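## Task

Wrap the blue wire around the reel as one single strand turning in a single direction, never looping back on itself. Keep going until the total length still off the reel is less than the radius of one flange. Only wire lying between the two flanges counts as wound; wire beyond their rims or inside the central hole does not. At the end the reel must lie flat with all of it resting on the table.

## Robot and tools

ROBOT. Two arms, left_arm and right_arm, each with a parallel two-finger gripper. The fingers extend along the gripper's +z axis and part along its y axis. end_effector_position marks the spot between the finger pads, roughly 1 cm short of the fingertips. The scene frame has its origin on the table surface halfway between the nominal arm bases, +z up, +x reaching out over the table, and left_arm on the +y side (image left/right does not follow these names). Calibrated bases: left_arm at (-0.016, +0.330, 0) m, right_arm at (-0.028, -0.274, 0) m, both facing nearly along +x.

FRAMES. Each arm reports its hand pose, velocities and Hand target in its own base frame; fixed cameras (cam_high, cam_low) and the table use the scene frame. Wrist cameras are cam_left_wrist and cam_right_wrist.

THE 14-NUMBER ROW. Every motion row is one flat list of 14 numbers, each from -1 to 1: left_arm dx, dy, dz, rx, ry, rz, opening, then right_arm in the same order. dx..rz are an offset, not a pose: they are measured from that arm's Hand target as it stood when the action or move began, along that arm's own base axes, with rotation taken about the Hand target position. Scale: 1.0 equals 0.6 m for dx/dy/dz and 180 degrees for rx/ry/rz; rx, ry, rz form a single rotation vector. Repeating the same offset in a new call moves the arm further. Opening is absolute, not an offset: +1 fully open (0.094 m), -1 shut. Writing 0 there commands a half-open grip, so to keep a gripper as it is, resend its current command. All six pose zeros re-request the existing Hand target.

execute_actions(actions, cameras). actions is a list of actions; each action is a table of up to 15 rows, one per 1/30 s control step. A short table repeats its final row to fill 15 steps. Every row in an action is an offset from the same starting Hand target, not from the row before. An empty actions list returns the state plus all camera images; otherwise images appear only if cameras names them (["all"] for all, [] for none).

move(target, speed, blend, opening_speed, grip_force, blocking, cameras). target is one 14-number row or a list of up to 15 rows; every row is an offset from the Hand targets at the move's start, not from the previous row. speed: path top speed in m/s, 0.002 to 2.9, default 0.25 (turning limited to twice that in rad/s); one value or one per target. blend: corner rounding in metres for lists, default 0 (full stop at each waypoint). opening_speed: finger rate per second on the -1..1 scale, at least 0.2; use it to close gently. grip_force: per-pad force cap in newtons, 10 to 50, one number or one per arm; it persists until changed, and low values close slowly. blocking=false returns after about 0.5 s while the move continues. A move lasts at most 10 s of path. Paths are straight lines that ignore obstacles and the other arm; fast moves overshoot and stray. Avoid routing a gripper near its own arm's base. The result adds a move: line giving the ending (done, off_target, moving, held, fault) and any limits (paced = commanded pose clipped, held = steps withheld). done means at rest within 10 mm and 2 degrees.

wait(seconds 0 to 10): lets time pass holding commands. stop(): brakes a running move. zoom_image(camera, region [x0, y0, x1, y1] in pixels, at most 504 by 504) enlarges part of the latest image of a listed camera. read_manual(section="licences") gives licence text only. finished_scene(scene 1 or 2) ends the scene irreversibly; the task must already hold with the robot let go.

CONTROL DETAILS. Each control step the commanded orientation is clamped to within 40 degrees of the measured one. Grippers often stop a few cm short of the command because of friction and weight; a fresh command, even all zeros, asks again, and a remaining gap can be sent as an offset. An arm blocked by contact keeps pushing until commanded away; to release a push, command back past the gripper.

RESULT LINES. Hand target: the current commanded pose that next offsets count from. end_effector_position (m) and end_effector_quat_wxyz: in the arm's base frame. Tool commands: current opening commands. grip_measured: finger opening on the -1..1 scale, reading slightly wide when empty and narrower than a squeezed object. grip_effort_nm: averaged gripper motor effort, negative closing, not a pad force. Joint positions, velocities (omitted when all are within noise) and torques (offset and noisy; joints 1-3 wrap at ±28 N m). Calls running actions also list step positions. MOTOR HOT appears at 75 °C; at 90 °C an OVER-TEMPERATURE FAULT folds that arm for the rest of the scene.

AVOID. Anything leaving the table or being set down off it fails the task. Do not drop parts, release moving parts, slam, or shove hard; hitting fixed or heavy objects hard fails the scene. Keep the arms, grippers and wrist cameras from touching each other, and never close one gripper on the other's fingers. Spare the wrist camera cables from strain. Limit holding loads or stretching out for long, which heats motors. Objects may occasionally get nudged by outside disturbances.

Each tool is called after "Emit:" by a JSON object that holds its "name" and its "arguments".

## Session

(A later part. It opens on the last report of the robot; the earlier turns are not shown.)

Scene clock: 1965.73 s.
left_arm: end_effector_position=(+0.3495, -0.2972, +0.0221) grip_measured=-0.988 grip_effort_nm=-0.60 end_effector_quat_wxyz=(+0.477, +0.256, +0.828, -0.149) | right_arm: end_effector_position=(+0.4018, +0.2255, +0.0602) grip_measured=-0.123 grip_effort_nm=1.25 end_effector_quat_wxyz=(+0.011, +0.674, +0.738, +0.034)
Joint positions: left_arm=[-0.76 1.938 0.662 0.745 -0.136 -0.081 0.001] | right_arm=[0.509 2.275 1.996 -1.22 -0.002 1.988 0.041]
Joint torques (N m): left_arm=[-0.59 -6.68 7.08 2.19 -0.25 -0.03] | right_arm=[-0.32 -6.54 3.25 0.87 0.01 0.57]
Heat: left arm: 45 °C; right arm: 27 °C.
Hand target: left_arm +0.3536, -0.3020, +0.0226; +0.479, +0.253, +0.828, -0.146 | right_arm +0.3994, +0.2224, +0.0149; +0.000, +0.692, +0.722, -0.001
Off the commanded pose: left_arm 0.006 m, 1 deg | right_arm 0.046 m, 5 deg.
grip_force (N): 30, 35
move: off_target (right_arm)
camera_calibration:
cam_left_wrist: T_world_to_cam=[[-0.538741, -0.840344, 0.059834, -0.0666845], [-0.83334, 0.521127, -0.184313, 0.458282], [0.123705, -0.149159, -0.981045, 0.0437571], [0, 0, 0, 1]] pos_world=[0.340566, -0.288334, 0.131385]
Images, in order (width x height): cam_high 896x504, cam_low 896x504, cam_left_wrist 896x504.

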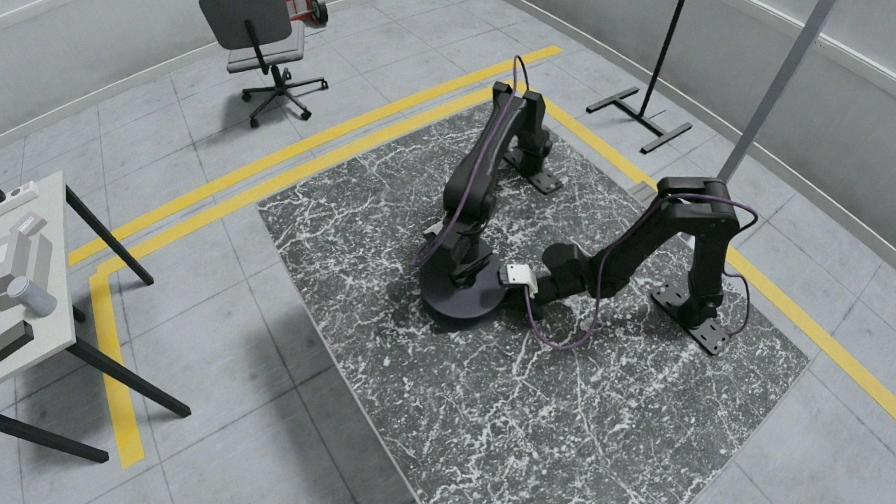

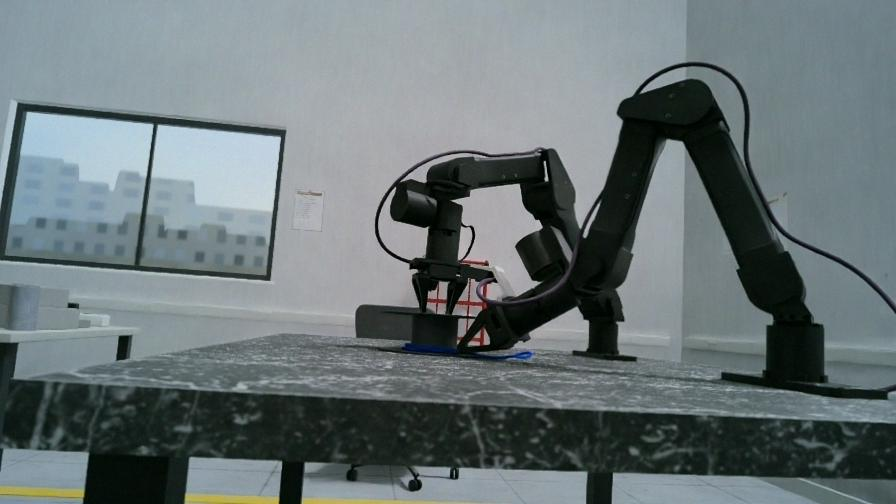

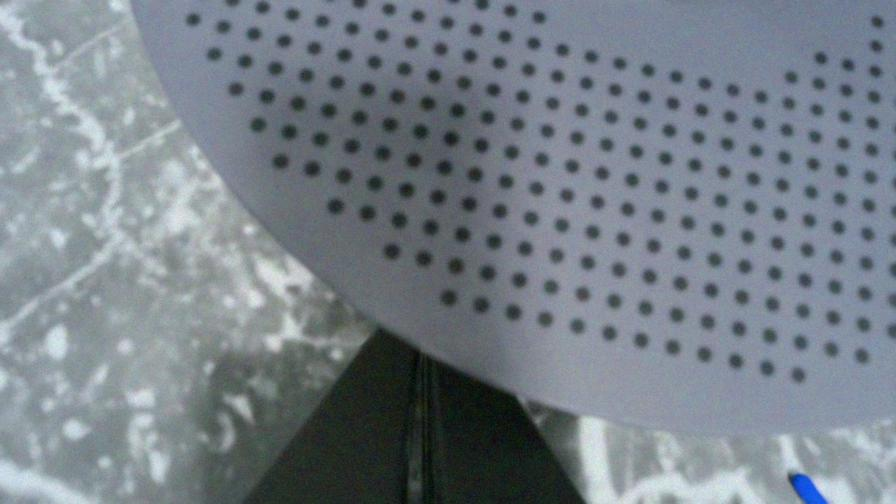

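Emit:
{"name": "move", "arguments": {"target": [[0, 0, 0, 0, 0, 0, -1.0, 0, 0, 0, 0, 0, 0, -0.9], [0, 0, 0, 0, 0, 0, -1.0, 0, 0, 0.142, 0, 0, 0, -0.9], [0, 0, 0, 0, 0, 0, -1.0, 0, 0, 0.142, 0, 0, 0.2778, -0.9], [0, 0, 0, 0, 0, 0, -1.0, 0, 0, 0, 0, 0, 0.2778, -0.9], [0, 0, 0, 0, 0, 0, -1.0, 0, 0, 0, 0, 0, 0.2778, -0.15]], "speed": [0.2, 0.3, 0.7, 0.2, 0.2], "blend": [0, 0.01, 0.01, 0, 0], "cameras": ["cam_left_wrist", "cam_right_wrist"]}}

Emit:
{"name": "move", "arguments": {"target": [0, 0, 0, 0, 0, 0, -1.0, 0, 0, 0, 0, 0, 0, -0.08], "speed": 0.2}}

Scene clock: 1978.00 s.
left_arm: end_effector_position=(+0.3495, -0.2972, +0.0221) grip_measured=-0.988 grip_effort_nm=-0.60 end_effector_quat_wxyz=(+0.477, +0.256, +0.828, -0.149) | right_arm: end_effector_position=(+0.3973, +0.2241, +0.0603) grip_measured=-0.159 grip_effort_nm=0.49 end_effector_quat_wxyz=(+0.015, +0.323, +0.946, +0.021)
Joint positions: left_arm=[-0.76 1.938 0.662 0.745 -0.136 -0.081 0.001] | right_arm=[0.509 2.277 2.002 -1.244 -0.007 1.167 0.039]
Joint torques (N m): left_arm=[-0.61 -6.71 7.08 2.18 -0.24 -0.04] | right_arm=[-0.4 -7.21 2.39 1.17 0.08 -0.07]
Heat: left arm: 45 °C; right arm: 26 °C.
Hand target: left_arm +0.3536, -0.3020, +0.0226; +0.479, +0.253, +0.828, -0.146 | right_arm +0.3994, +0.2225, +0.0149; +0.000, +0.322, +0.947, +0.000
Off the commanded pose: left_arm 0.006 m, 1 deg | right_arm 0.046 m, 3 deg.
grip_force (N): 30, 35
move: off_target (right_arm); target 5's new opening was sent with right_arm's hand 0.021 m and 1 deg from that target
camera_calibration:
cam_left_wrist: T_world_to_cam=[[-0.538741, -0.840344, 0.059834, -0.0666845], [-0.83334, 0.521127, -0.184313, 0.458282], [0.123705, -0.149159, -0.981045, 0.0437571], [0, 0, 0, 1]] pos_world=[0.340566, -0.288334, 0.131385]
cam_right_wrist: T_world_to_cam=[[-0.551648, -0.832729, -0.0473988, 0.404785], [-0.584993, 0.345774, 0.733637, 0.118231], [-0.594532, 0.432437, -0.677886, 0.292972], [0, 0, 0, 1]] pos_world=[0.466644, 0.169503, 0.13105]
Images, in order (width x height): cam_left_wrist 896x504, cam_right_wrist 896x504.

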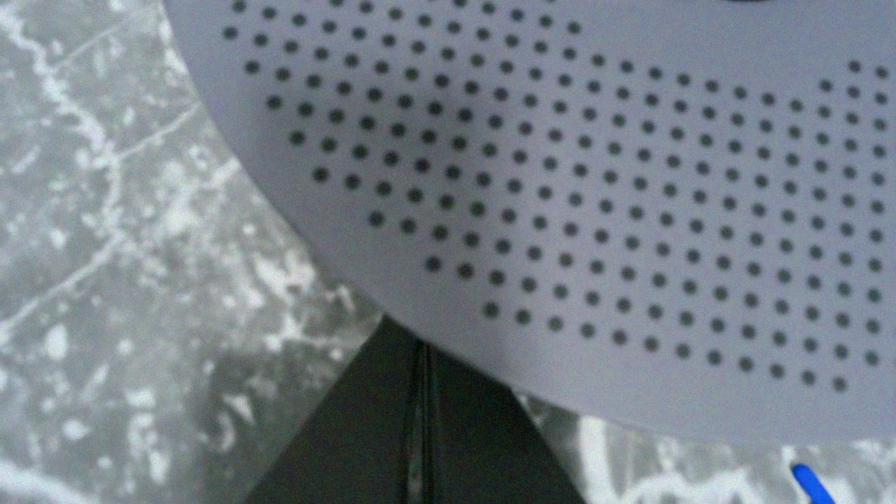

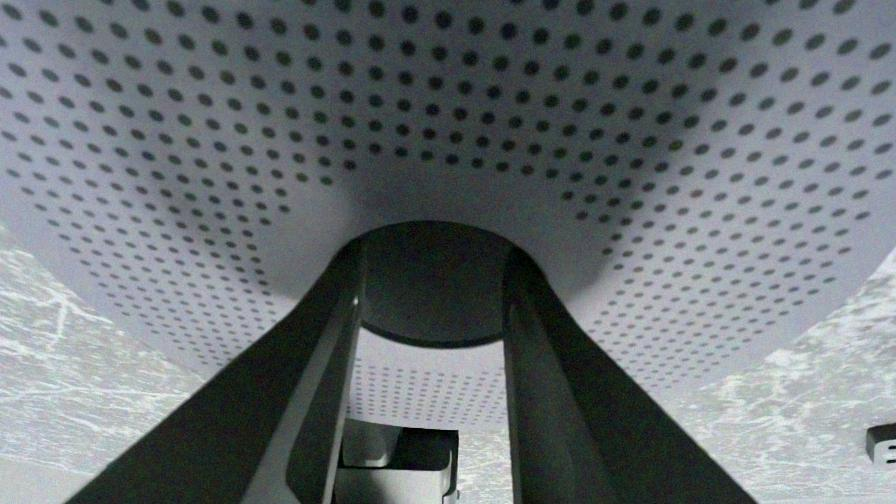

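Scene clock: 1978.50 s.
left_arm: end_effector_position=(+0.3495, -0.2972, +0.0221) grip_measured=-0.988 grip_effort_nm=-0.60 end_effector_quat_wxyz=(+0.477, +0.256, +0.828, -0.149) | right_arm: end_effector_position=(+0.3973, +0.2241, +0.0603) grip_measured=-0.125 grip_effort_nm=1.25 end_effector_quat_wxyz=(+0.015, +0.323, +0.946, +0.021)
Joint positions: left_arm=[-0.76 1.938 0.662 0.745 -0.136 -0.081 0.001] | right_arm=[0.509 2.277 2.002 -1.244 -0.007 1.167 0.041]
Joint torques (N m): left_arm=[-0.62 -6.69 7.12 2.2 -0.25 -0.03] | right_arm=[-0.2 -7.08 2.5 1.16 0.09 -0.06]
Heat: left arm: 45 °C; right arm: 26 °C.
Hand target: left_arm +0.3536, -0.3020, +0.0226; +0.479, +0.253, +0.828, -0.146 | right_arm +0.3994, +0.2225, +0.0149; +0.000, +0.322, +0.947, +0.000
Off the commanded pose: left_arm 0.006 m, 1 deg | right_arm 0.046 m, 3 deg.
grip_force (N): 30, 35
move: off_target (right_arm)

Emit:
{"name": "move", "arguments": {"target": [0, 0, 0, 0, 0, 0, -1.0, 0, 0, 0, 0, 0, -0.2778, -0.08], "speed": 0.25, "cameras": ["cam_left_wrist", "cam_low"]}}

Emit:
{"name": "zoom_image", "arguments": {"camera": "cam_low", "region": [360, 290, 600, 390]}}

Scene clock: 1985.10 s.
left_arm: end_effector_position=(+0.3496, -0.2972, +0.0221) grip_measured=-0.988 grip_effort_nm=-0.60 end_effector_quat_wxyz=(+0.477, +0.256, +0.828, -0.148) | right_arm: end_effector_position=(+0.4012, +0.2253, +0.0603) grip_measured=-0.124 grip_effort_nm=1.25 end_effector_quat_wxyz=(+0.010, +0.670, +0.741, +0.033)
Joint positions: left_arm=[-0.76 1.938 0.662 0.745 -0.137 -0.081 0.001] | right_arm=[0.509 2.274 1.996 -1.223 -0.002 1.979 0.041]
Joint torques (N m): left_arm=[-0.59 -6.71 7.09 2.18 -0.24 -0.03] | right_arm=[-0.1 -6.5 3.38 0.96 0.08 0.66]
Heat: left arm: 45 °C; right arm: 26 °C.
Hand target: left_arm +0.3536, -0.3020, +0.0226; +0.479, +0.253, +0.828, -0.146 | right_arm +0.3994, +0.2225, +0.0149; +0.000, +0.692, +0.722, +0.000
Off the commanded pose: left_arm 0.006 m, 1 deg | right_arm 0.046 m, 5 deg.
grip_force (N): 30, 35
move: off_target (right_arm)
camera_calibration:
cam_left_wrist: T_world_to_cam=[[-0.538468, -0.840525, 0.0597501, -0.0668185], [-0.833504, 0.520868, -0.184305, 0.458261], [0.123791, -0.149044, -0.981051, 0.0437619], [0, 0, 0, 1]] pos_world=[0.340565, -0.288334, 0.131385]
Images, in order (width x height): cam_low 896x504, cam_left_wrist 896x504.

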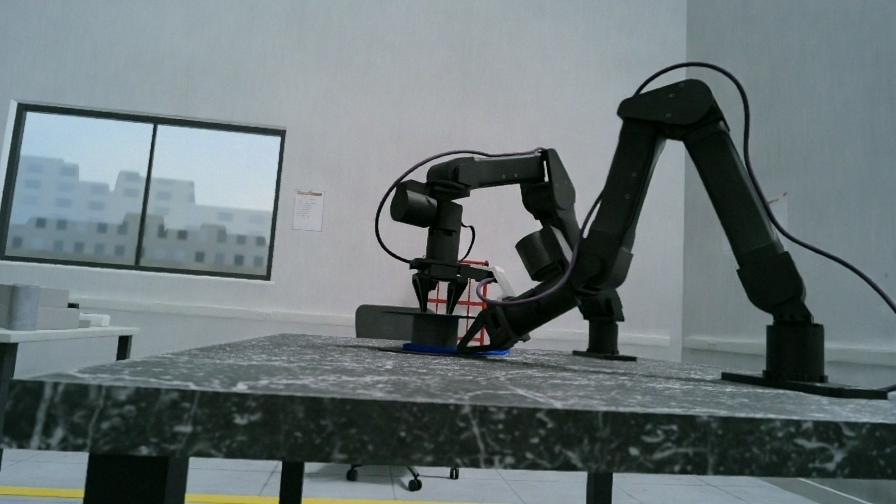

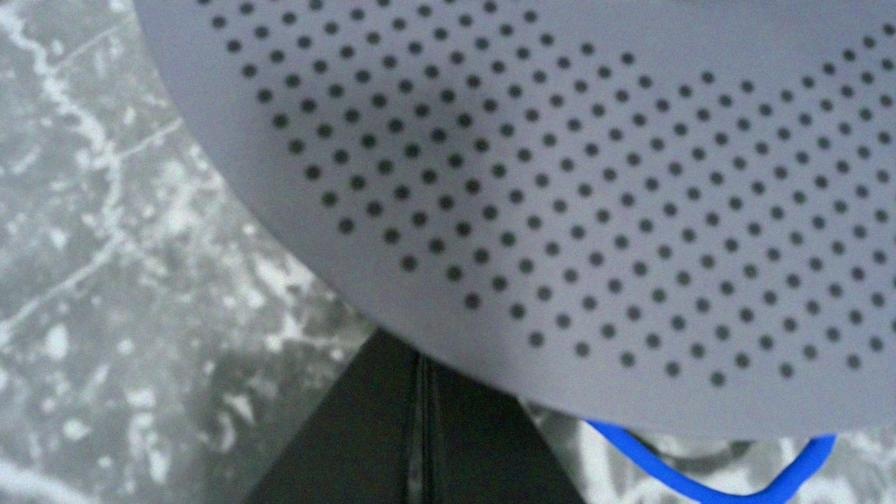

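Scaled by 2.100 from the camera's 896x504 image, which has a finer 1280x720 frame.

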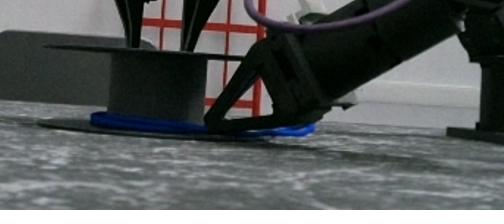

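Emit:
{"name": "move", "arguments": {"target": [[0, 0, 0, 0, 0, 0, -1.0, 0, 0, 0, 0, 0, 0, -0.9], [0, 0, 0, 0, 0, 0, -1.0, 0, 0, 0.142, 0, 0, 0, -0.9], [0, 0, 0, 0, 0, 0, -1.0, 0, 0, 0.142, 0, 0, 0.2778, -0.9], [0, 0, 0, 0, 0, 0, -1.0, 0, 0, 0, 0, 0, 0.2778, -0.9], [0, 0, 0, 0, 0, 0, -1.0, 0, 0, 0, 0, 0, 0.2778, -0.15]], "speed": [0.2, 0.3, 0.7, 0.2, 0.2], "blend": [0, 0.01, 0.01, 0, 0]}}

Emit:
{"name": "move", "arguments": {"target": [0, 0, 0, 0, 0, 0, -1.0, 0, 0, 0, 0, 0, 0, -0.08], "speed": 0.2, "cameras": ["cam_left_wrist"]}}

Scene clock: 1996.70 s.
left_arm: end_effector_position=(+0.3495, -0.2971, +0.0220) grip_measured=-0.988 grip_effort_nm=-0.60 end_effector_quat_wxyz=(+0.477, +0.256, +0.828, -0.148) | right_arm: end_effector_position=(+0.3971, +0.2239, +0.0603) grip_measured=-0.159 grip_effort_nm=0.48 end_effector_quat_wxyz=(+0.014, +0.323, +0.946, +0.021)
Joint positions: left_arm=[-0.76 1.938 0.662 0.744 -0.137 -0.081 0.001] | right_arm=[0.509 2.277 2.001 -1.244 -0.007 1.167 0.039]
Joint torques (N m): left_arm=[-0.62 -6.74 7.1 2.18 -0.23 -0.04] | right_arm=[-0.2 -7.02 2.5 1.16 0.13 -0.07]
Heat: left arm: 45 °C; right arm: 26 °C.
Hand target: left_arm +0.3536, -0.3020, +0.0226; +0.478, +0.253, +0.828, -0.146 | right_arm +0.3993, +0.2224, +0.0148; +0.000, +0.322, +0.947, +0.000
Off the commanded pose: left_arm 0.006 m, 1 deg | right_arm 0.045 m, 3 deg.
grip_force (N): 30, 35
move: off_target (right_arm); target 5's new opening was sent with right_arm's hand 0.021 m and 1 deg from that target

Scene clock: 1997.20 s.
left_arm: end_effector_position=(+0.3495, -0.2971, +0.0220) grip_measured=-0.988 grip_effort_nm=-0.59 end_effector_quat_wxyz=(+0.477, +0.256, +0.828, -0.148) | right_arm: end_effector_position=(+0.3971, +0.2239, +0.0603) grip_measured=-0.124 grip_effort_nm=1.25 end_effector_quat_wxyz=(+0.014, +0.323, +0.946, +0.021)
Joint positions: left_arm=[-0.76 1.938 0.662 0.744 -0.137 -0.081 0.001] | right_arm=[0.509 2.277 2.001 -1.244 -0.007 1.167 0.041]
Joint torques (N m): left_arm=[-0.61 -6.72 7.13 2.18 -0.25 -0.02] | right_arm=[-0.38 -7.06 2.54 1.15 0.1 -0.03]
Heat: left arm: 45 °C; right arm: 26 °C.
Hand target: left_arm +0.3536, -0.3020, +0.0226; +0.478, +0.253, +0.828, -0.146 | right_arm +0.3993, +0.2224, +0.0148; +0.000, +0.322, +0.947, +0.000
Off the commanded pose: left_arm 0.006 m, 1 deg | right_arm 0.046 m, 3 deg.
grip_force (N): 30, 35
move: off_target (right_arm)
camera_calibration:
cam_left_wrist: T_world_to_cam=[[-0.53846, -0.84054, 0.0596064, -0.0668001], [-0.833537, 0.520926, -0.18399, 0.458228], [0.1236, -0.148755, -0.981119, 0.0438214], [0, 0, 0, 1]] pos_world=[0.340565, -0.288333, 0.131285]
Images, in order (width x height): cam_left_wrist 896x504.

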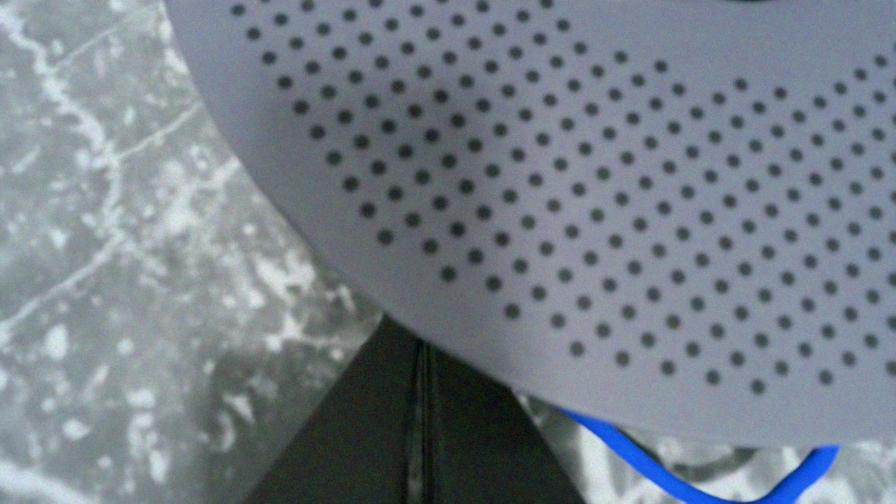

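Emit:
{"name": "move", "arguments": {"target": [0, 0, 0, 0, 0, 0, -1.0, 0, 0, 0, 0, 0, -0.2778, -0.08], "speed": 0.25, "cameras": ["cam_left_wrist", "cam_low"]}}

Emit:
{"name": "zoom_image", "arguments": {"camera": "cam_low", "region": [360, 290, 600, 390]}}

Scene clock: 2002.13 s.
left_arm: end_effector_position=(+0.3495, -0.2971, +0.0220) grip_measured=-0.988 grip_effort_nm=-0.60 end_effector_quat_wxyz=(+0.477, +0.256, +0.828, -0.148) | right_arm: end_effector_position=(+0.4011, +0.2252, +0.0602) grip_measured=-0.124 grip_effort_nm=1.25 end_effector_quat_wxyz=(+0.010, +0.674, +0.738, +0.033)
Joint positions: left_arm=[-0.76 1.938 0.662 0.744 -0.137 -0.081 0.001] | right_arm=[0.509 2.274 1.995 -1.222 -0.002 1.989 0.041]
Joint torques (N m): left_arm=[-0.65 -6.69 7.09 2.18 -0.25 -0.04] | right_arm=[-0.17 -6.76 3.17 0.91 0.08 0.53]
Heat: left arm: 45 °C; right arm: 26 °C.
Hand target: left_arm +0.3536, -0.3020, +0.0226; +0.478, +0.253, +0.828, -0.146 | right_arm +0.3994, +0.2224, +0.0149; +0.000, +0.692, +0.722, +0.000
Off the commanded pose: left_arm 0.006 m, 1 deg | right_arm 0.046 m, 5 deg.
grip_force (N): 30, 35
move: off_target (right_arm)
camera_calibration:
cam_left_wrist: T_world_to_cam=[[-0.53846, -0.84054, 0.0596064, -0.0668001], [-0.833537, 0.520926, -0.18399, 0.458228], [0.1236, -0.148755, -0.981119, 0.0438214], [0, 0, 0, 1]] pos_world=[0.340565, -0.288333, 0.131285]
Images, in order (width x height): cam_low 896x504, cam_left_wrist 896x504.

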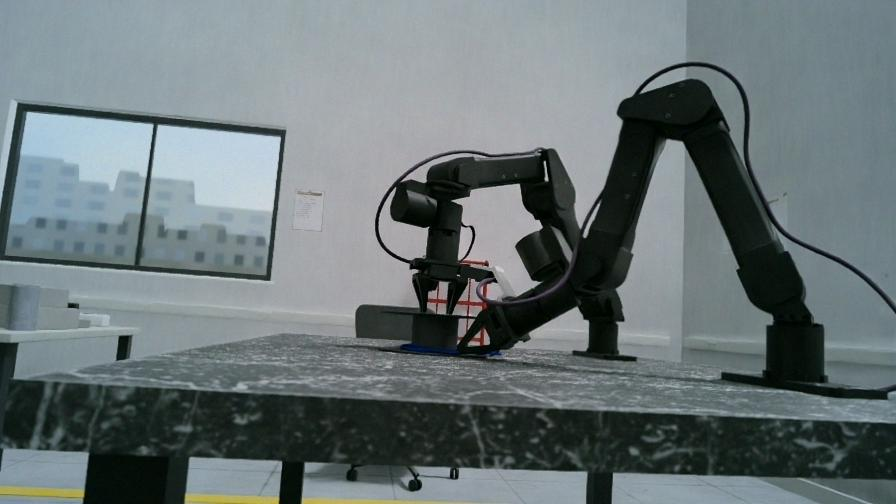

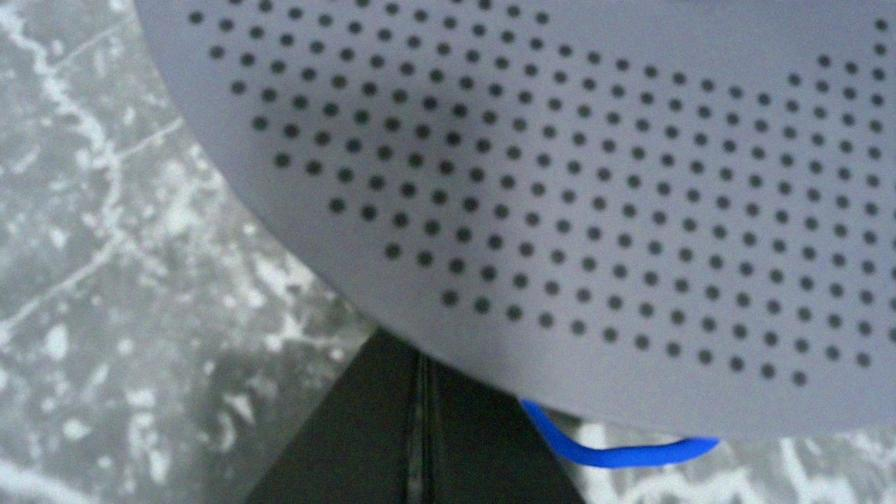

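Scaled by 2.100 from the camera's 896x504 image, which has a finer 1280x720 frame.

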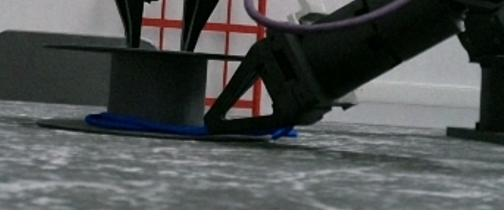

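Emit:
{"name": "move", "arguments": {"target": [[0, 0, 0, 0, 0, 0, -1.0, 0, 0, 0, 0, 0, 0, -0.9], [0, 0, 0, 0, 0, 0, -1.0, 0, 0, 0.142, 0, 0, 0, -0.9], [0, 0, 0, 0, 0, 0, -1.0, 0, 0, 0.142, 0, 0, 0.2778, -0.9], [0, 0, 0, 0, 0, 0, -1.0, 0, 0, 0, 0, 0, 0.2778, -0.9], [0, 0, 0, 0, 0, 0, -1.0, 0, 0, 0, 0, 0, 0.2778, -0.15]], "speed": [0.2, 0.3, 0.7, 0.2, 0.2], "blend": [0, 0.01, 0.01, 0, 0]}}

Emit:
{"name": "move", "arguments": {"target": [0, 0, 0, 0, 0, 0, -1.0, 0, 0, 0, 0, 0, 0, -0.08], "speed": 0.2}}

Emit:
{"name": "move", "arguments": {"target": [0, 0, 0, 0, 0, 0, -1.0, 0, 0, 0, 0, 0, -0.2778, -0.08], "speed": 0.25, "cameras": ["cam_left_wrist", "cam_low"]}}

Emit:
{"name": "zoom_image", "arguments": {"camera": "cam_low", "region": [360, 290, 600, 390]}}

Scene clock: 2019.33 s.
left_arm: end_effector_position=(+0.3495, -0.2971, +0.0220) grip_measured=-0.988 grip_effort_nm=-0.60 end_effector_quat_wxyz=(+0.477, +0.256, +0.828, -0.148) | right_arm: end_effector_position=(+0.3972, +0.2240, +0.0602) grip_measured=-0.159 grip_effort_nm=0.49 end_effector_quat_wxyz=(+0.014, +0.323, +0.946, +0.021)
Joint positions: left_arm=[-0.76 1.938 0.662 0.744 -0.137 -0.081 0.001] | right_arm=[0.509 2.277 2.001 -1.244 -0.007 1.168 0.039]
Joint torques (N m): left_arm=[-0.59 -6.72 7.06 2.19 -0.24 -0.04] | right_arm=[-0.27 -6.89 2.39 1.19 0.09 -0.1]
Heat: left arm: 44 °C; right arm: 26 °C.
Hand target: left_arm +0.3536, -0.3020, +0.0226; +0.479, +0.253, +0.828, -0.146 | right_arm +0.3993, +0.2224, +0.0148; +0.000, +0.322, +0.947, +0.000
Off the commanded pose: left_arm 0.006 m, 1 deg | right_arm 0.045 m, 3 deg.
grip_force (N): 30, 35
move: off_target (right_arm); target 5's new opening was sent with right_arm's hand 0.021 m and 1 deg from that target

Scene clock: 2019.83 s.
left_arm: end_effector_position=(+0.3495, -0.2971, +0.0220) grip_measured=-0.988 grip_effort_nm=-0.60 end_effector_quat_wxyz=(+0.477, +0.256, +0.828, -0.148) | right_arm: end_effector_position=(+0.3972, +0.2240, +0.0602) grip_measured=-0.125 grip_effort_nm=1.25 end_effector_quat_wxyz=(+0.014, +0.323, +0.946, +0.021)
Joint positions: left_arm=[-0.76 1.938 0.662 0.744 -0.137 -0.081 0.001] | right_arm=[0.509 2.277 2.001 -1.244 -0.007 1.168 0.041]
Joint torques (N m): left_arm=[-0.59 -6.71 7.1 2.19 -0.24 -0.03] | right_arm=[-0.31 -7.12 2.26 1.15 0.1 -0.07]
Heat: left arm: 44 °C; right arm: 26 °C.
Hand target: left_arm +0.3536, -0.3020, +0.0226; +0.479, +0.253, +0.828, -0.146 | right_arm +0.3993, +0.2224, +0.0148; +0.000, +0.322, +0.947, +0.000
Off the commanded pose: left_arm 0.006 m, 1 deg | right_arm 0.045 m, 3 deg.
grip_force (N): 30, 35
move: off_target (right_arm)

Scene clock: 2022.20 s.
left_arm: end_effector_position=(+0.3496, -0.2970, +0.0220) grip_measured=-0.988 grip_effort_nm=-0.60 end_effector_quat_wxyz=(+0.477, +0.256, +0.828, -0.148) | right_arm: end_effector_position=(+0.4012, +0.2253, +0.0603) grip_measured=-0.125 grip_effort_nm=1.25 end_effector_quat_wxyz=(+0.010, +0.671, +0.741, +0.033)
Joint positions: left_arm=[-0.76 1.938 0.662 0.744 -0.138 -0.081 0.001] | right_arm=[0.509 2.274 1.996 -1.223 -0.002 1.981 0.041]
Joint torques (N m): left_arm=[-0.62 -6.69 7.1 2.18 -0.23 -0.04] | right_arm=[-0.18 -6.63 3.12 0.91 0.03 0.63]
Heat: left arm: 44 °C; right arm: 26 °C.
Hand target: left_arm +0.3536, -0.3020, +0.0226; +0.479, +0.253, +0.828, -0.146 | right_arm +0.3994, +0.2225, +0.0150; +0.000, +0.692, +0.722, +0.000
Off the commanded pose: left_arm 0.006 m, 0 deg | right_arm 0.046 m, 5 deg.
grip_force (N): 30, 35
move: off_target (right_arm)
camera_calibration:
cam_left_wrist: T_world_to_cam=[[-0.537707, -0.841059, 0.0590806, -0.0669969], [-0.833949, 0.52023, -0.184092, 0.458212], [0.124096, -0.148258, -0.981132, 0.0438008], [0, 0, 0, 1]] pos_world=[0.340666, -0.288231, 0.131286]
Images, in order (width x height): cam_low 896x504, cam_left_wrist 896x504.

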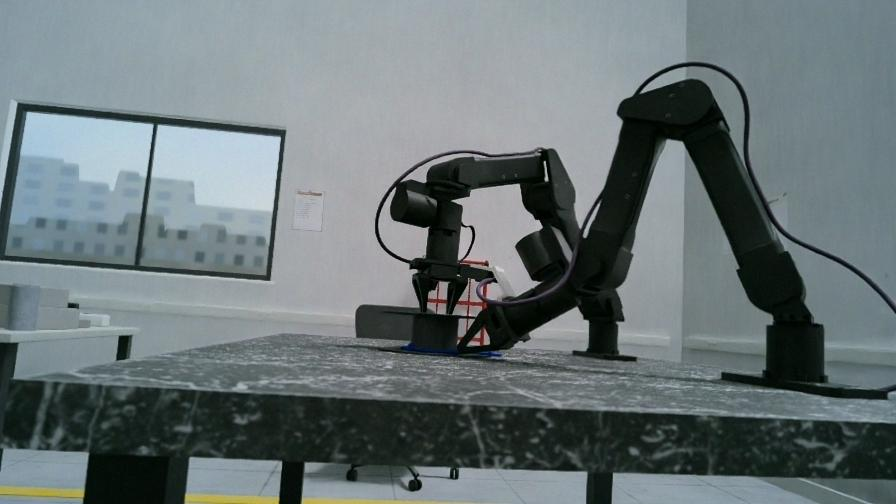

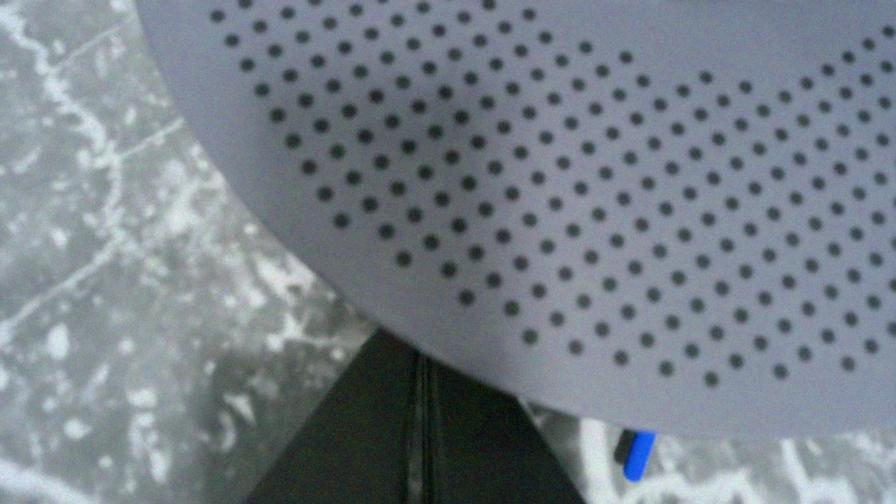

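Scaled by 2.100 from the camera's 896x504 image, which has a finer 1280x720 frame.

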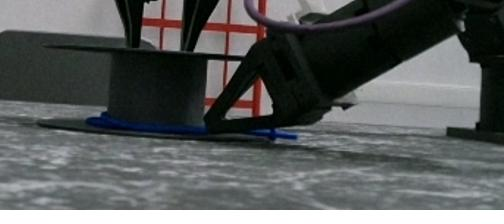

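Emit:
{"name": "move", "arguments": {"target": [[0, 0, 0, 0, 0, 0, -1.0, 0, 0, 0, 0, 0, 0, -0.9], [0, 0, 0, 0, 0, 0, -1.0, 0, 0, 0.142, 0, 0, 0, -0.9], [0, 0, 0, 0, 0, 0, -1.0, 0, 0, 0.142, 0, 0, 0.2778, -0.9], [0, 0, 0, 0, 0, 0, -1.0, 0, 0, 0, 0, 0, 0.2778, -0.9], [0, 0, 0, 0, 0, 0, -1.0, 0, 0, 0, 0, 0, 0.2778, -0.15]], "speed": [0.2, 0.3, 0.7, 0.2, 0.2], "blend": [0, 0.01, 0.01, 0, 0]}}

Emit:
{"name": "move", "arguments": {"target": [0, 0, 0, 0, 0, 0, -1.0, 0, 0, 0, 0, 0, 0, -0.08], "speed": 0.2}}

Emit:
{"name": "move", "arguments": {"target": [0, 0, 0, 0, 0, 0, -1.0, 0, 0, 0, 0, 0, -0.2222, -0.08], "speed": 0.25, "cameras": ["cam_left_wrist", "cam_low"]}}

Emit:
{"name": "zoom_image", "arguments": {"camera": "cam_low", "region": [360, 290, 600, 390]}}

Scene clock: 2035.77 s.
left_arm: end_effector_position=(+0.3496, -0.2970, +0.0220) grip_measured=-0.988 grip_effort_nm=-0.59 end_effector_quat_wxyz=(+0.477, +0.256, +0.828, -0.148) | right_arm: end_effector_position=(+0.3966, +0.2238, +0.0604) grip_measured=-0.159 grip_effort_nm=0.48 end_effector_quat_wxyz=(+0.013, +0.323, +0.946, +0.021)
Joint positions: left_arm=[-0.76 1.938 0.662 0.744 -0.138 -0.081 0.001] | right_arm=[0.509 2.277 2.002 -1.247 -0.008 1.168 0.039]
Joint torques (N m): left_arm=[-0.61 -6.72 7.12 2.2 -0.23 -0.03] | right_arm=[-0.29 -7.12 2.26 1.18 0.1 -0.08]
Heat: left arm: 44 °C; right arm: 26 °C.
Hand target: left_arm +0.3536, -0.3020, +0.0226; +0.479, +0.253, +0.828, -0.146 | right_arm +0.3993, +0.2225, +0.0149; +0.000, +0.322, +0.947, +0.000
Off the commanded pose: left_arm 0.006 m, 0 deg | right_arm 0.045 m, 3 deg.
grip_force (N): 30, 35
move: off_target (right_arm); target 5's new opening was sent with right_arm's hand 0.021 m and 1 deg from that target

Scene clock: 2036.27 s.
left_arm: end_effector_position=(+0.3496, -0.2970, +0.0220) grip_measured=-0.988 grip_effort_nm=-0.60 end_effector_quat_wxyz=(+0.477, +0.256, +0.828, -0.148) | right_arm: end_effector_position=(+0.3967, +0.2239, +0.0604) grip_measured=-0.124 grip_effort_nm=1.25 end_effector_quat_wxyz=(+0.013, +0.323, +0.946, +0.021)
Joint positions: left_arm=[-0.76 1.938 0.662 0.744 -0.138 -0.081 0.001] | right_arm=[0.509 2.277 2.002 -1.247 -0.008 1.168 0.041]
Joint torques (N m): left_arm=[-0.62 -6.71 7.08 2.19 -0.23 -0.03] | right_arm=[-0.29 -7.08 2.29 1.2 0.07 -0.08]
Heat: left arm: 44 °C; right arm: 26 °C.
Hand target: left_arm +0.3536, -0.3020, +0.0226; +0.479, +0.253, +0.828, -0.146 | right_arm +0.3994, +0.2225, +0.0149; +0.000, +0.322, +0.947, +0.000
Off the commanded pose: left_arm 0.006 m, 0 deg | right_arm 0.046 m, 3 deg.
grip_force (N): 30, 35
move: off_target (right_arm)

Scene clock: 2038.47 s.
left_arm: end_effector_position=(+0.3497, -0.2968, +0.0220) grip_measured=-0.988 grip_effort_nm=-0.60 end_effector_quat_wxyz=(+0.477, +0.256, +0.828, -0.148) | right_arm: end_effector_position=(+0.3999, +0.2245, +0.0602) grip_measured=-0.124 grip_effort_nm=1.25 end_effector_quat_wxyz=(+0.012, +0.607, +0.794, +0.030)
Joint positions: left_arm=[-0.76 1.938 0.662 0.744 -0.139 -0.081 0.001] | right_arm=[0.509 2.274 1.996 -1.229 -0.002 1.814 0.041]
Joint torques (N m): left_arm=[-0.61 -6.69 7.13 2.19 -0.21 -0.03] | right_arm=[-0.13 -6.65 3.19 0.95 0.04 0.54]
Heat: left arm: 44 °C; right arm: 26 °C.
Hand target: left_arm +0.3536, -0.3020, +0.0226; +0.479, +0.253, +0.828, -0.146 | right_arm +0.3994, +0.2225, +0.0149; +0.000, +0.626, +0.780, +0.000
Off the commanded pose: left_arm 0.007 m, 0 deg | right_arm 0.045 m, 5 deg.
grip_force (N): 30, 35
move: off_target (right_arm)
camera_calibration:
cam_left_wrist: T_world_to_cam=[[-0.537125, -0.841468, 0.0585575, -0.0671525], [-0.83431, 0.519768, -0.18376, 0.458087], [0.124191, -0.147557, -0.981225, 0.0439], [0, 0, 0, 1]] pos_world=[0.340665, -0.288128, 0.131186]
Images, in order (width x height): cam_low 896x504, cam_left_wrist 896x504.

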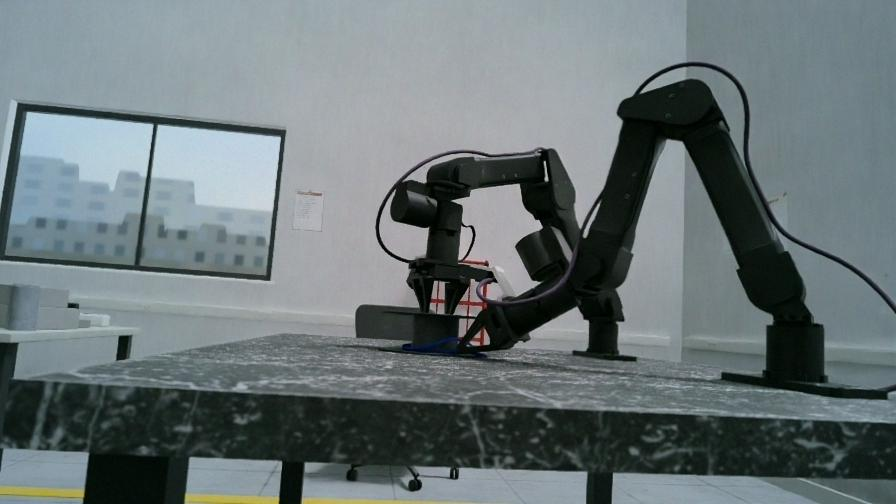

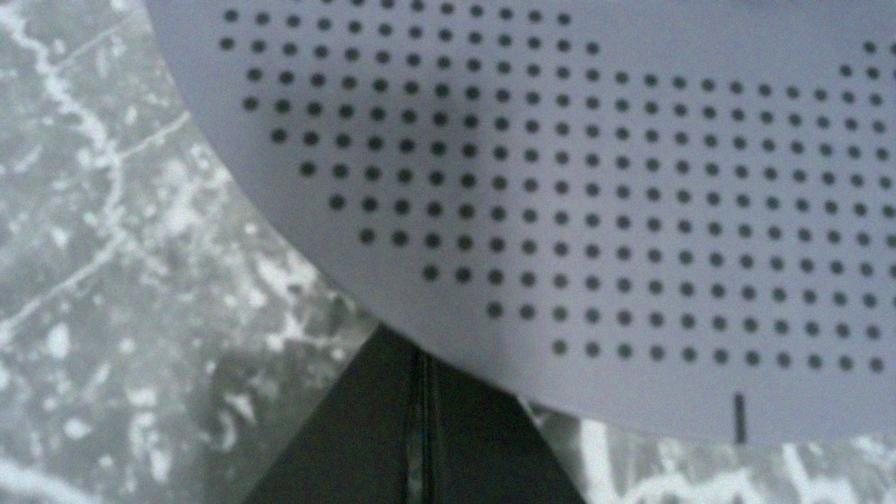

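Scaled by 2.100 from the camera's 896x504 image, which has a finer 1280x720 frame.

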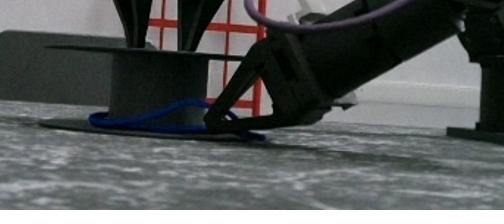

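Emit:
{"name": "move", "arguments": {"target": [[-0.1365, 0.0957, 0.003, 0, 0, 0, -1.0, 0, 0, 0, 0, 0, 0, -0.08], [-0.15, 0.14, 0.12, 0, 0, 0, -1.0, 0, 0, 0, 0, 0, 0, -0.08]], "speed": [0.06, 0.2], "blend": [0.01, 0], "cameras": ["cam_left_wrist", "cam_low"]}}

Emit:
{"name": "zoom_image", "arguments": {"camera": "cam_low", "region": [360, 290, 600, 390]}}

Scene clock: 2050.27 s.
left_arm: end_effector_position=(+0.2559, -0.2130, +0.0815) grip_measured=-0.988 grip_effort_nm=-0.59 end_effector_quat_wxyz=(+0.468, +0.255, +0.834, -0.142) | right_arm: end_effector_position=(+0.3999, +0.2245, +0.0602) grip_measured=-0.124 grip_effort_nm=1.25 end_effector_quat_wxyz=(+0.011, +0.607, +0.794, +0.030)
Joint positions: left_arm=[-0.787 1.172 0.299 0.316 -0.166 -0.101 0.001] | right_arm=[0.509 2.274 1.996 -1.229 -0.002 1.815 0.041]
Joint torques (N m): left_arm=[0.65 -2.89 9.74 2.14 -0.07 0.12] | right_arm=[-0.12 -6.71 3.12 0.99 0.09 0.51]
Heat: left arm: 44 °C; right arm: 26 °C.
Hand target: left_arm +0.2635, -0.2180, +0.0945; +0.478, +0.253, +0.828, -0.146 | right_arm +0.3994, +0.2224, +0.0149; +0.000, +0.626, +0.780, +0.000
Off the commanded pose: left_arm 0.016 m, 1 deg | right_arm 0.045 m, 5 deg.
grip_force (N): 30, 35
move: off_target (left_arm, right_arm)
camera_calibration:
cam_left_wrist: T_world_to_cam=[[-0.530128, -0.846077, 0.0558332, -0.0530412], [-0.841022, 0.516295, -0.161624, 0.346473], [0.10792, -0.132638, -0.985272, 0.134095], [0, 0, 0, 1]] pos_world=[0.248801, -0.205973, 0.19108]
Images, in order (width x height): cam_low 896x504, cam_left_wrist 896x504.

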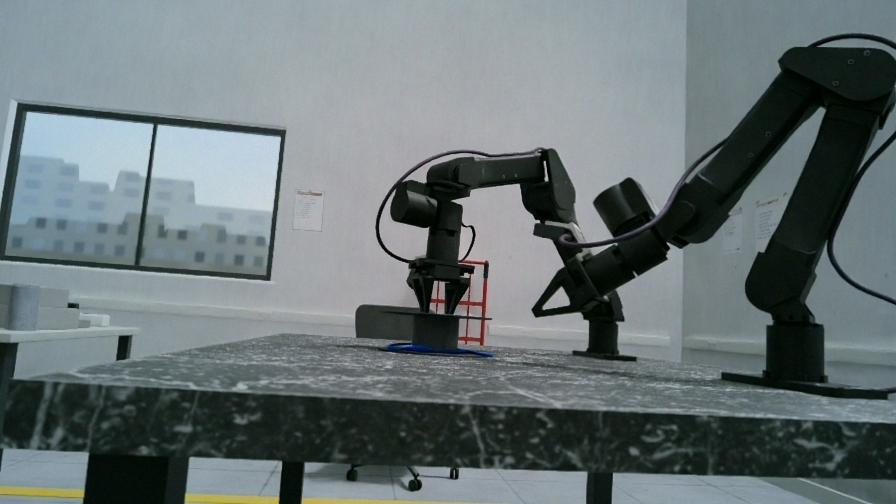

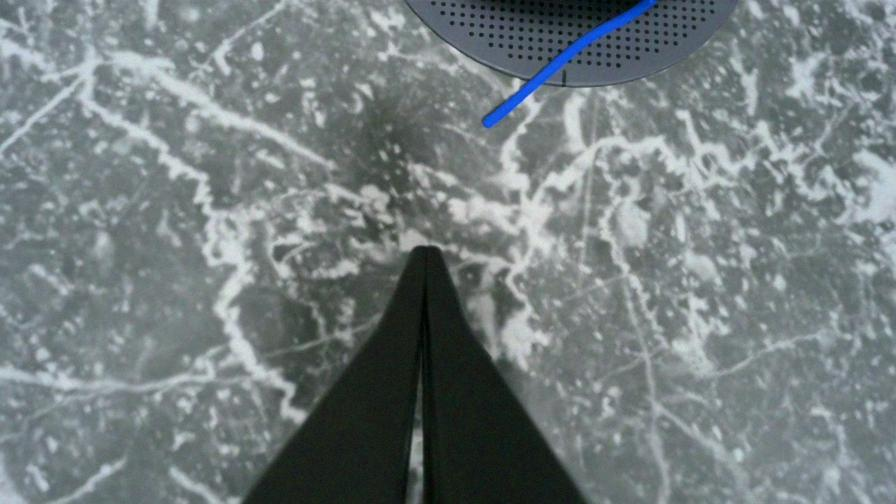

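Scaled by 2.100 from the camera's 896x504 image, which has a finer 1280x720 frame.

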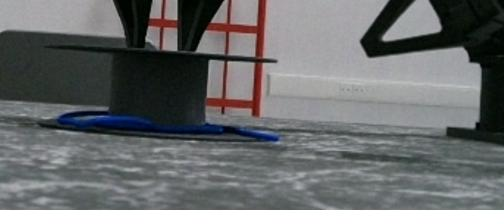

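Emit:
{"name": "move", "arguments": {"target": [[0, 0, 0, 0, 0, 0, -1.0, 0, 0, 0, 0, 0, 0, -0.9], [0, 0, 0, 0, 0, 0, -1.0, 0, 0, 0.25, 0, 0, 0, -0.9], [0, 0, 0, 0, 0, 0, -1.0, -0.1657, -0.3207, 0.342, 0, 0, 0.3917, -0.9]], "speed": [0.2, 0.3, 0.4], "blend": [0, 0.02, 0], "cameras": ["cam_high", "cam_low", "cam_right_wrist"]}}

Emit:
{"name": "zoom_image", "arguments": {"camera": "cam_low", "region": [350, 290, 560, 390]}}

Emit:
{"name": "zoom_image", "arguments": {"camera": "cam_high", "region": [380, 180, 560, 350]}}

Scene clock: 2086.57 s.
left_arm: end_effector_position=(+0.2559, -0.2130, +0.0814) grip_measured=-0.988 grip_effort_nm=-0.60 end_effector_quat_wxyz=(+0.468, +0.255, +0.834, -0.142) | right_arm: end_effector_position=(+0.3070, +0.0320, +0.2171) grip_measured=-0.898 grip_effort_nm=-0.13 end_effector_quat_wxyz=(+0.057, +0.067, +0.996, +0.013)
Joint positions: left_arm=[-0.787 1.172 0.299 0.315 -0.166 -0.101 0.001] | right_arm=[0.097 1.653 1.754 -1.554 -0.007 0.231 0.005]
Joint torques (N m): left_arm=[0.65 -2.92 9.74 2.16 -0.07 0.11] | right_arm=[-0.1 -9.46 4.82 0.39 0.07 -0.1]
Heat: left arm: 43 °C; right arm: 26 °C.
Hand target: left_arm +0.2636, -0.2180, +0.0945; +0.478, +0.253, +0.828, -0.146 | right_arm +0.3000, +0.0301, +0.2201; +0.000, +0.061, +0.998, +0.000
Off the commanded pose: left_arm 0.016 m, 2 deg | right_arm 0.008 m, 7 deg.
joint sent to its limit (right arm) — joint 4 (wrist pitch), lower limit. The joint targets are off in orientation, not in position.
grip_force (N): 30, 35
move: off_target (left_arm, right_arm)
camera_calibration:
cam_right_wrist: T_world_to_cam=[[-0.0593876, -0.997951, -0.0238056, 0.0515339], [-0.746269, 0.0285461, 0.665032, 0.0912972], [-0.66299, 0.0572601, -0.746435, 0.47648], [0, 0, 0, 1]] pos_world=[0.387094, 0.0215388, 0.296173]
Images, in order (width x height): cam_high 896x504, cam_low 896x504, cam_right_wrist 896x504.

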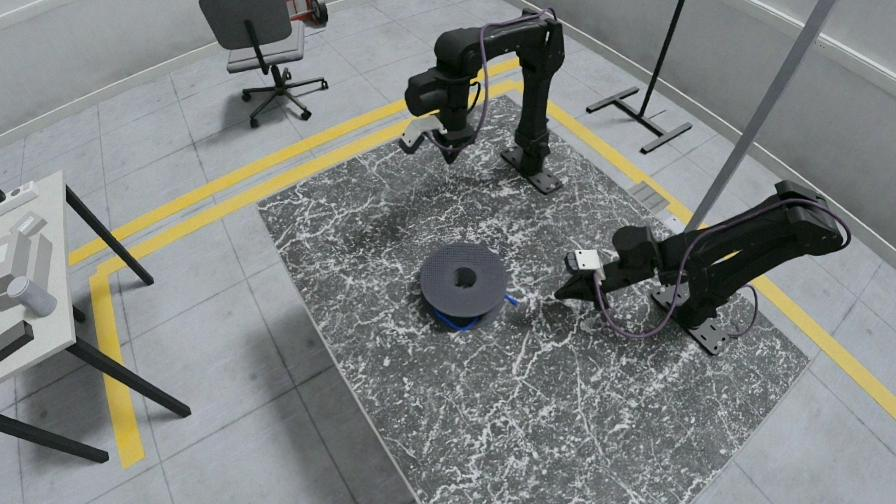

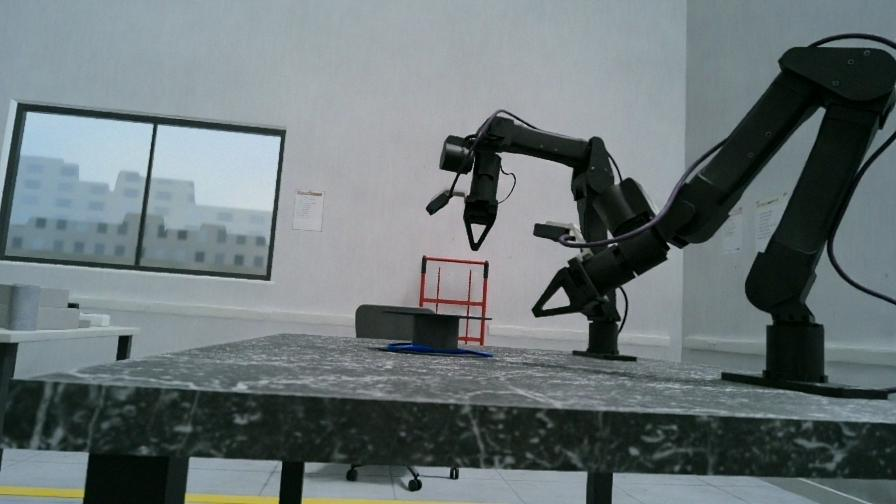

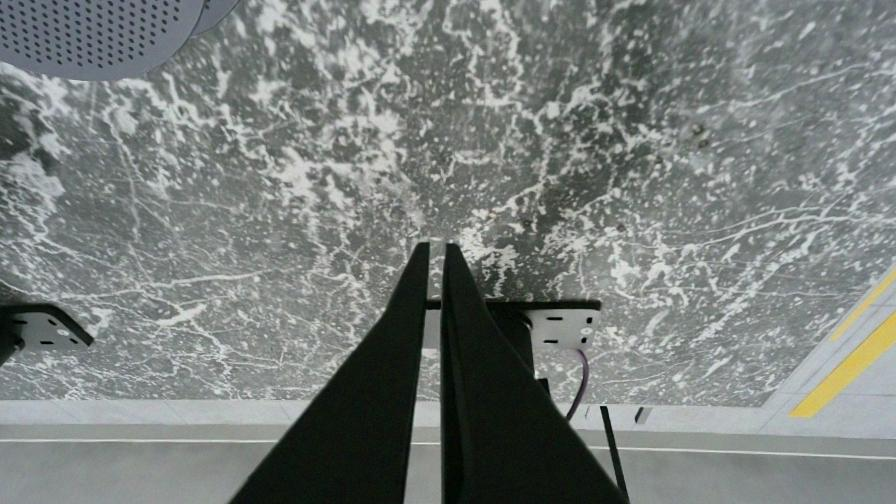

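Scaled by 2.400 from the camera's 896x504 image, which has a finer 1280x720 frame.

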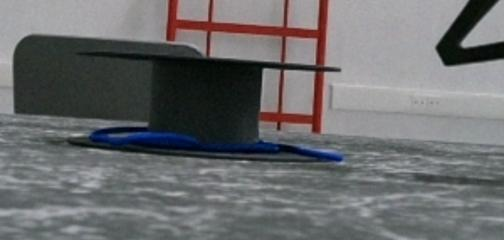

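Scaled by 2.800 from the camera's 896x504 image, which has a finer 1280x720 frame.

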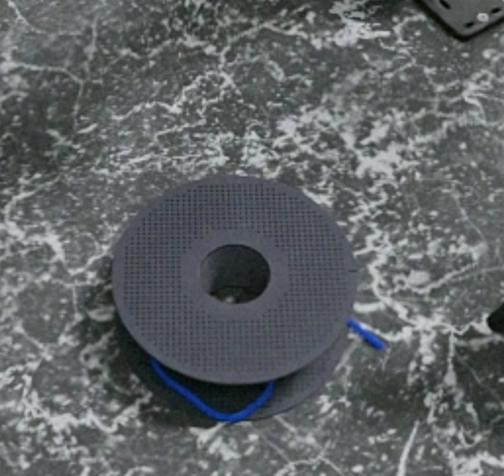

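Emit:
{"name": "move", "arguments": {"target": [[0.2873, 0.03, 0.12, -0.1036, 0.361, 0.4983, -1.0, 0, 0, 0, 0, 0, 0, -0.9], [0.2873, 0.0175, 0.026, -0.1036, 0.361, 0.4983, -1.0, 0, 0, 0, 0, 0, 0, -0.9]], "speed": [0.4, 0.2], "blend": [0.01, 0], "cameras": ["cam_left_wrist"]}}

Scene clock: 2104.80 s.
left_arm: end_effector_position=(+0.4369, -0.2039, +0.1011) grip_measured=-0.989 grip_effort_nm=-0.59 end_effector_quat_wxyz=(+0.015, -0.542, +0.840, -0.021) | right_arm: end_effector_position=(+0.3070, +0.0320, +0.2171) grip_measured=-0.898 grip_effort_nm=-0.13 end_effector_quat_wxyz=(+0.057, +0.066, +0.996, +0.013)
Joint positions: left_arm=[-0.44 2.47 2.505 -1.554 -0.002 -1.586 0.001] | right_arm=[0.097 1.653 1.754 -1.554 -0.007 0.23 0.005]
Joint torques (N m): left_arm=[-0.68 -12.57 8.77 0.32 -0.12 -0.08] | right_arm=[-0.1 -9.61 4.83 0.35 0.06 -0.11]
Heat: left arm: 42 °C; right arm: 26 °C.
Hand target: left_arm +0.4359, -0.2076, +0.1102; +0.000, -0.545, +0.839, +0.000 | right_arm +0.3000, +0.0301, +0.2201; +0.000, +0.061, +0.998, +0.000
Off the commanded pose: left_arm 0.010 m, 3 deg | right_arm 0.008 m, 7 deg.
joint sent to its limit (left arm) — joint 4 (wrist pitch), lower limit. The joint targets are off in orientation, not in position.
joint sent to its limit (right arm) — joint 4 (wrist pitch), lower limit. The joint targets are off in orientation, not in position.
grip_force (N): 30, 35
move: off_target (left_arm, right_arm)
camera_calibration:
cam_left_wrist: T_world_to_cam=[[0.93542, -0.349505, 0.0532448, -0.489292], [-0.265963, -0.596457, 0.7573, -0.0738661], [-0.232922, -0.722555, -0.650894, 0.129831], [0, 0, 0, 1]] pos_world=[0.468288, -0.121258, 0.166497]
Images, in order (width x height): cam_left_wrist 896x504.

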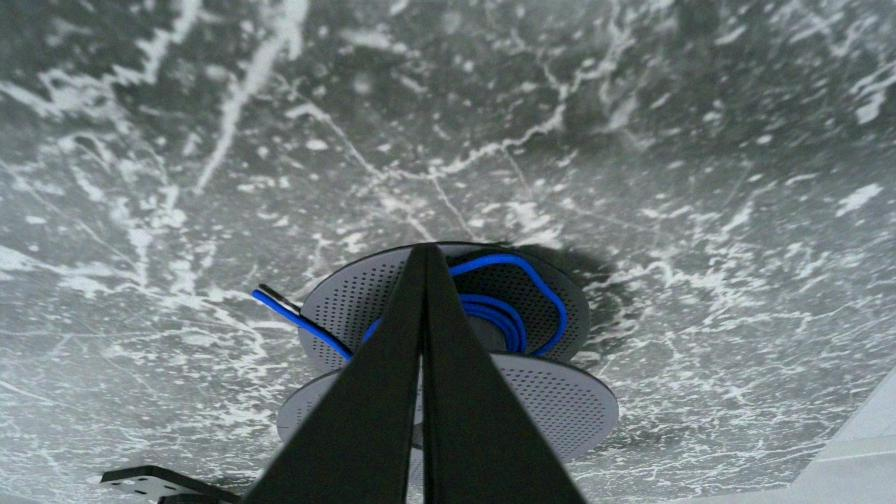

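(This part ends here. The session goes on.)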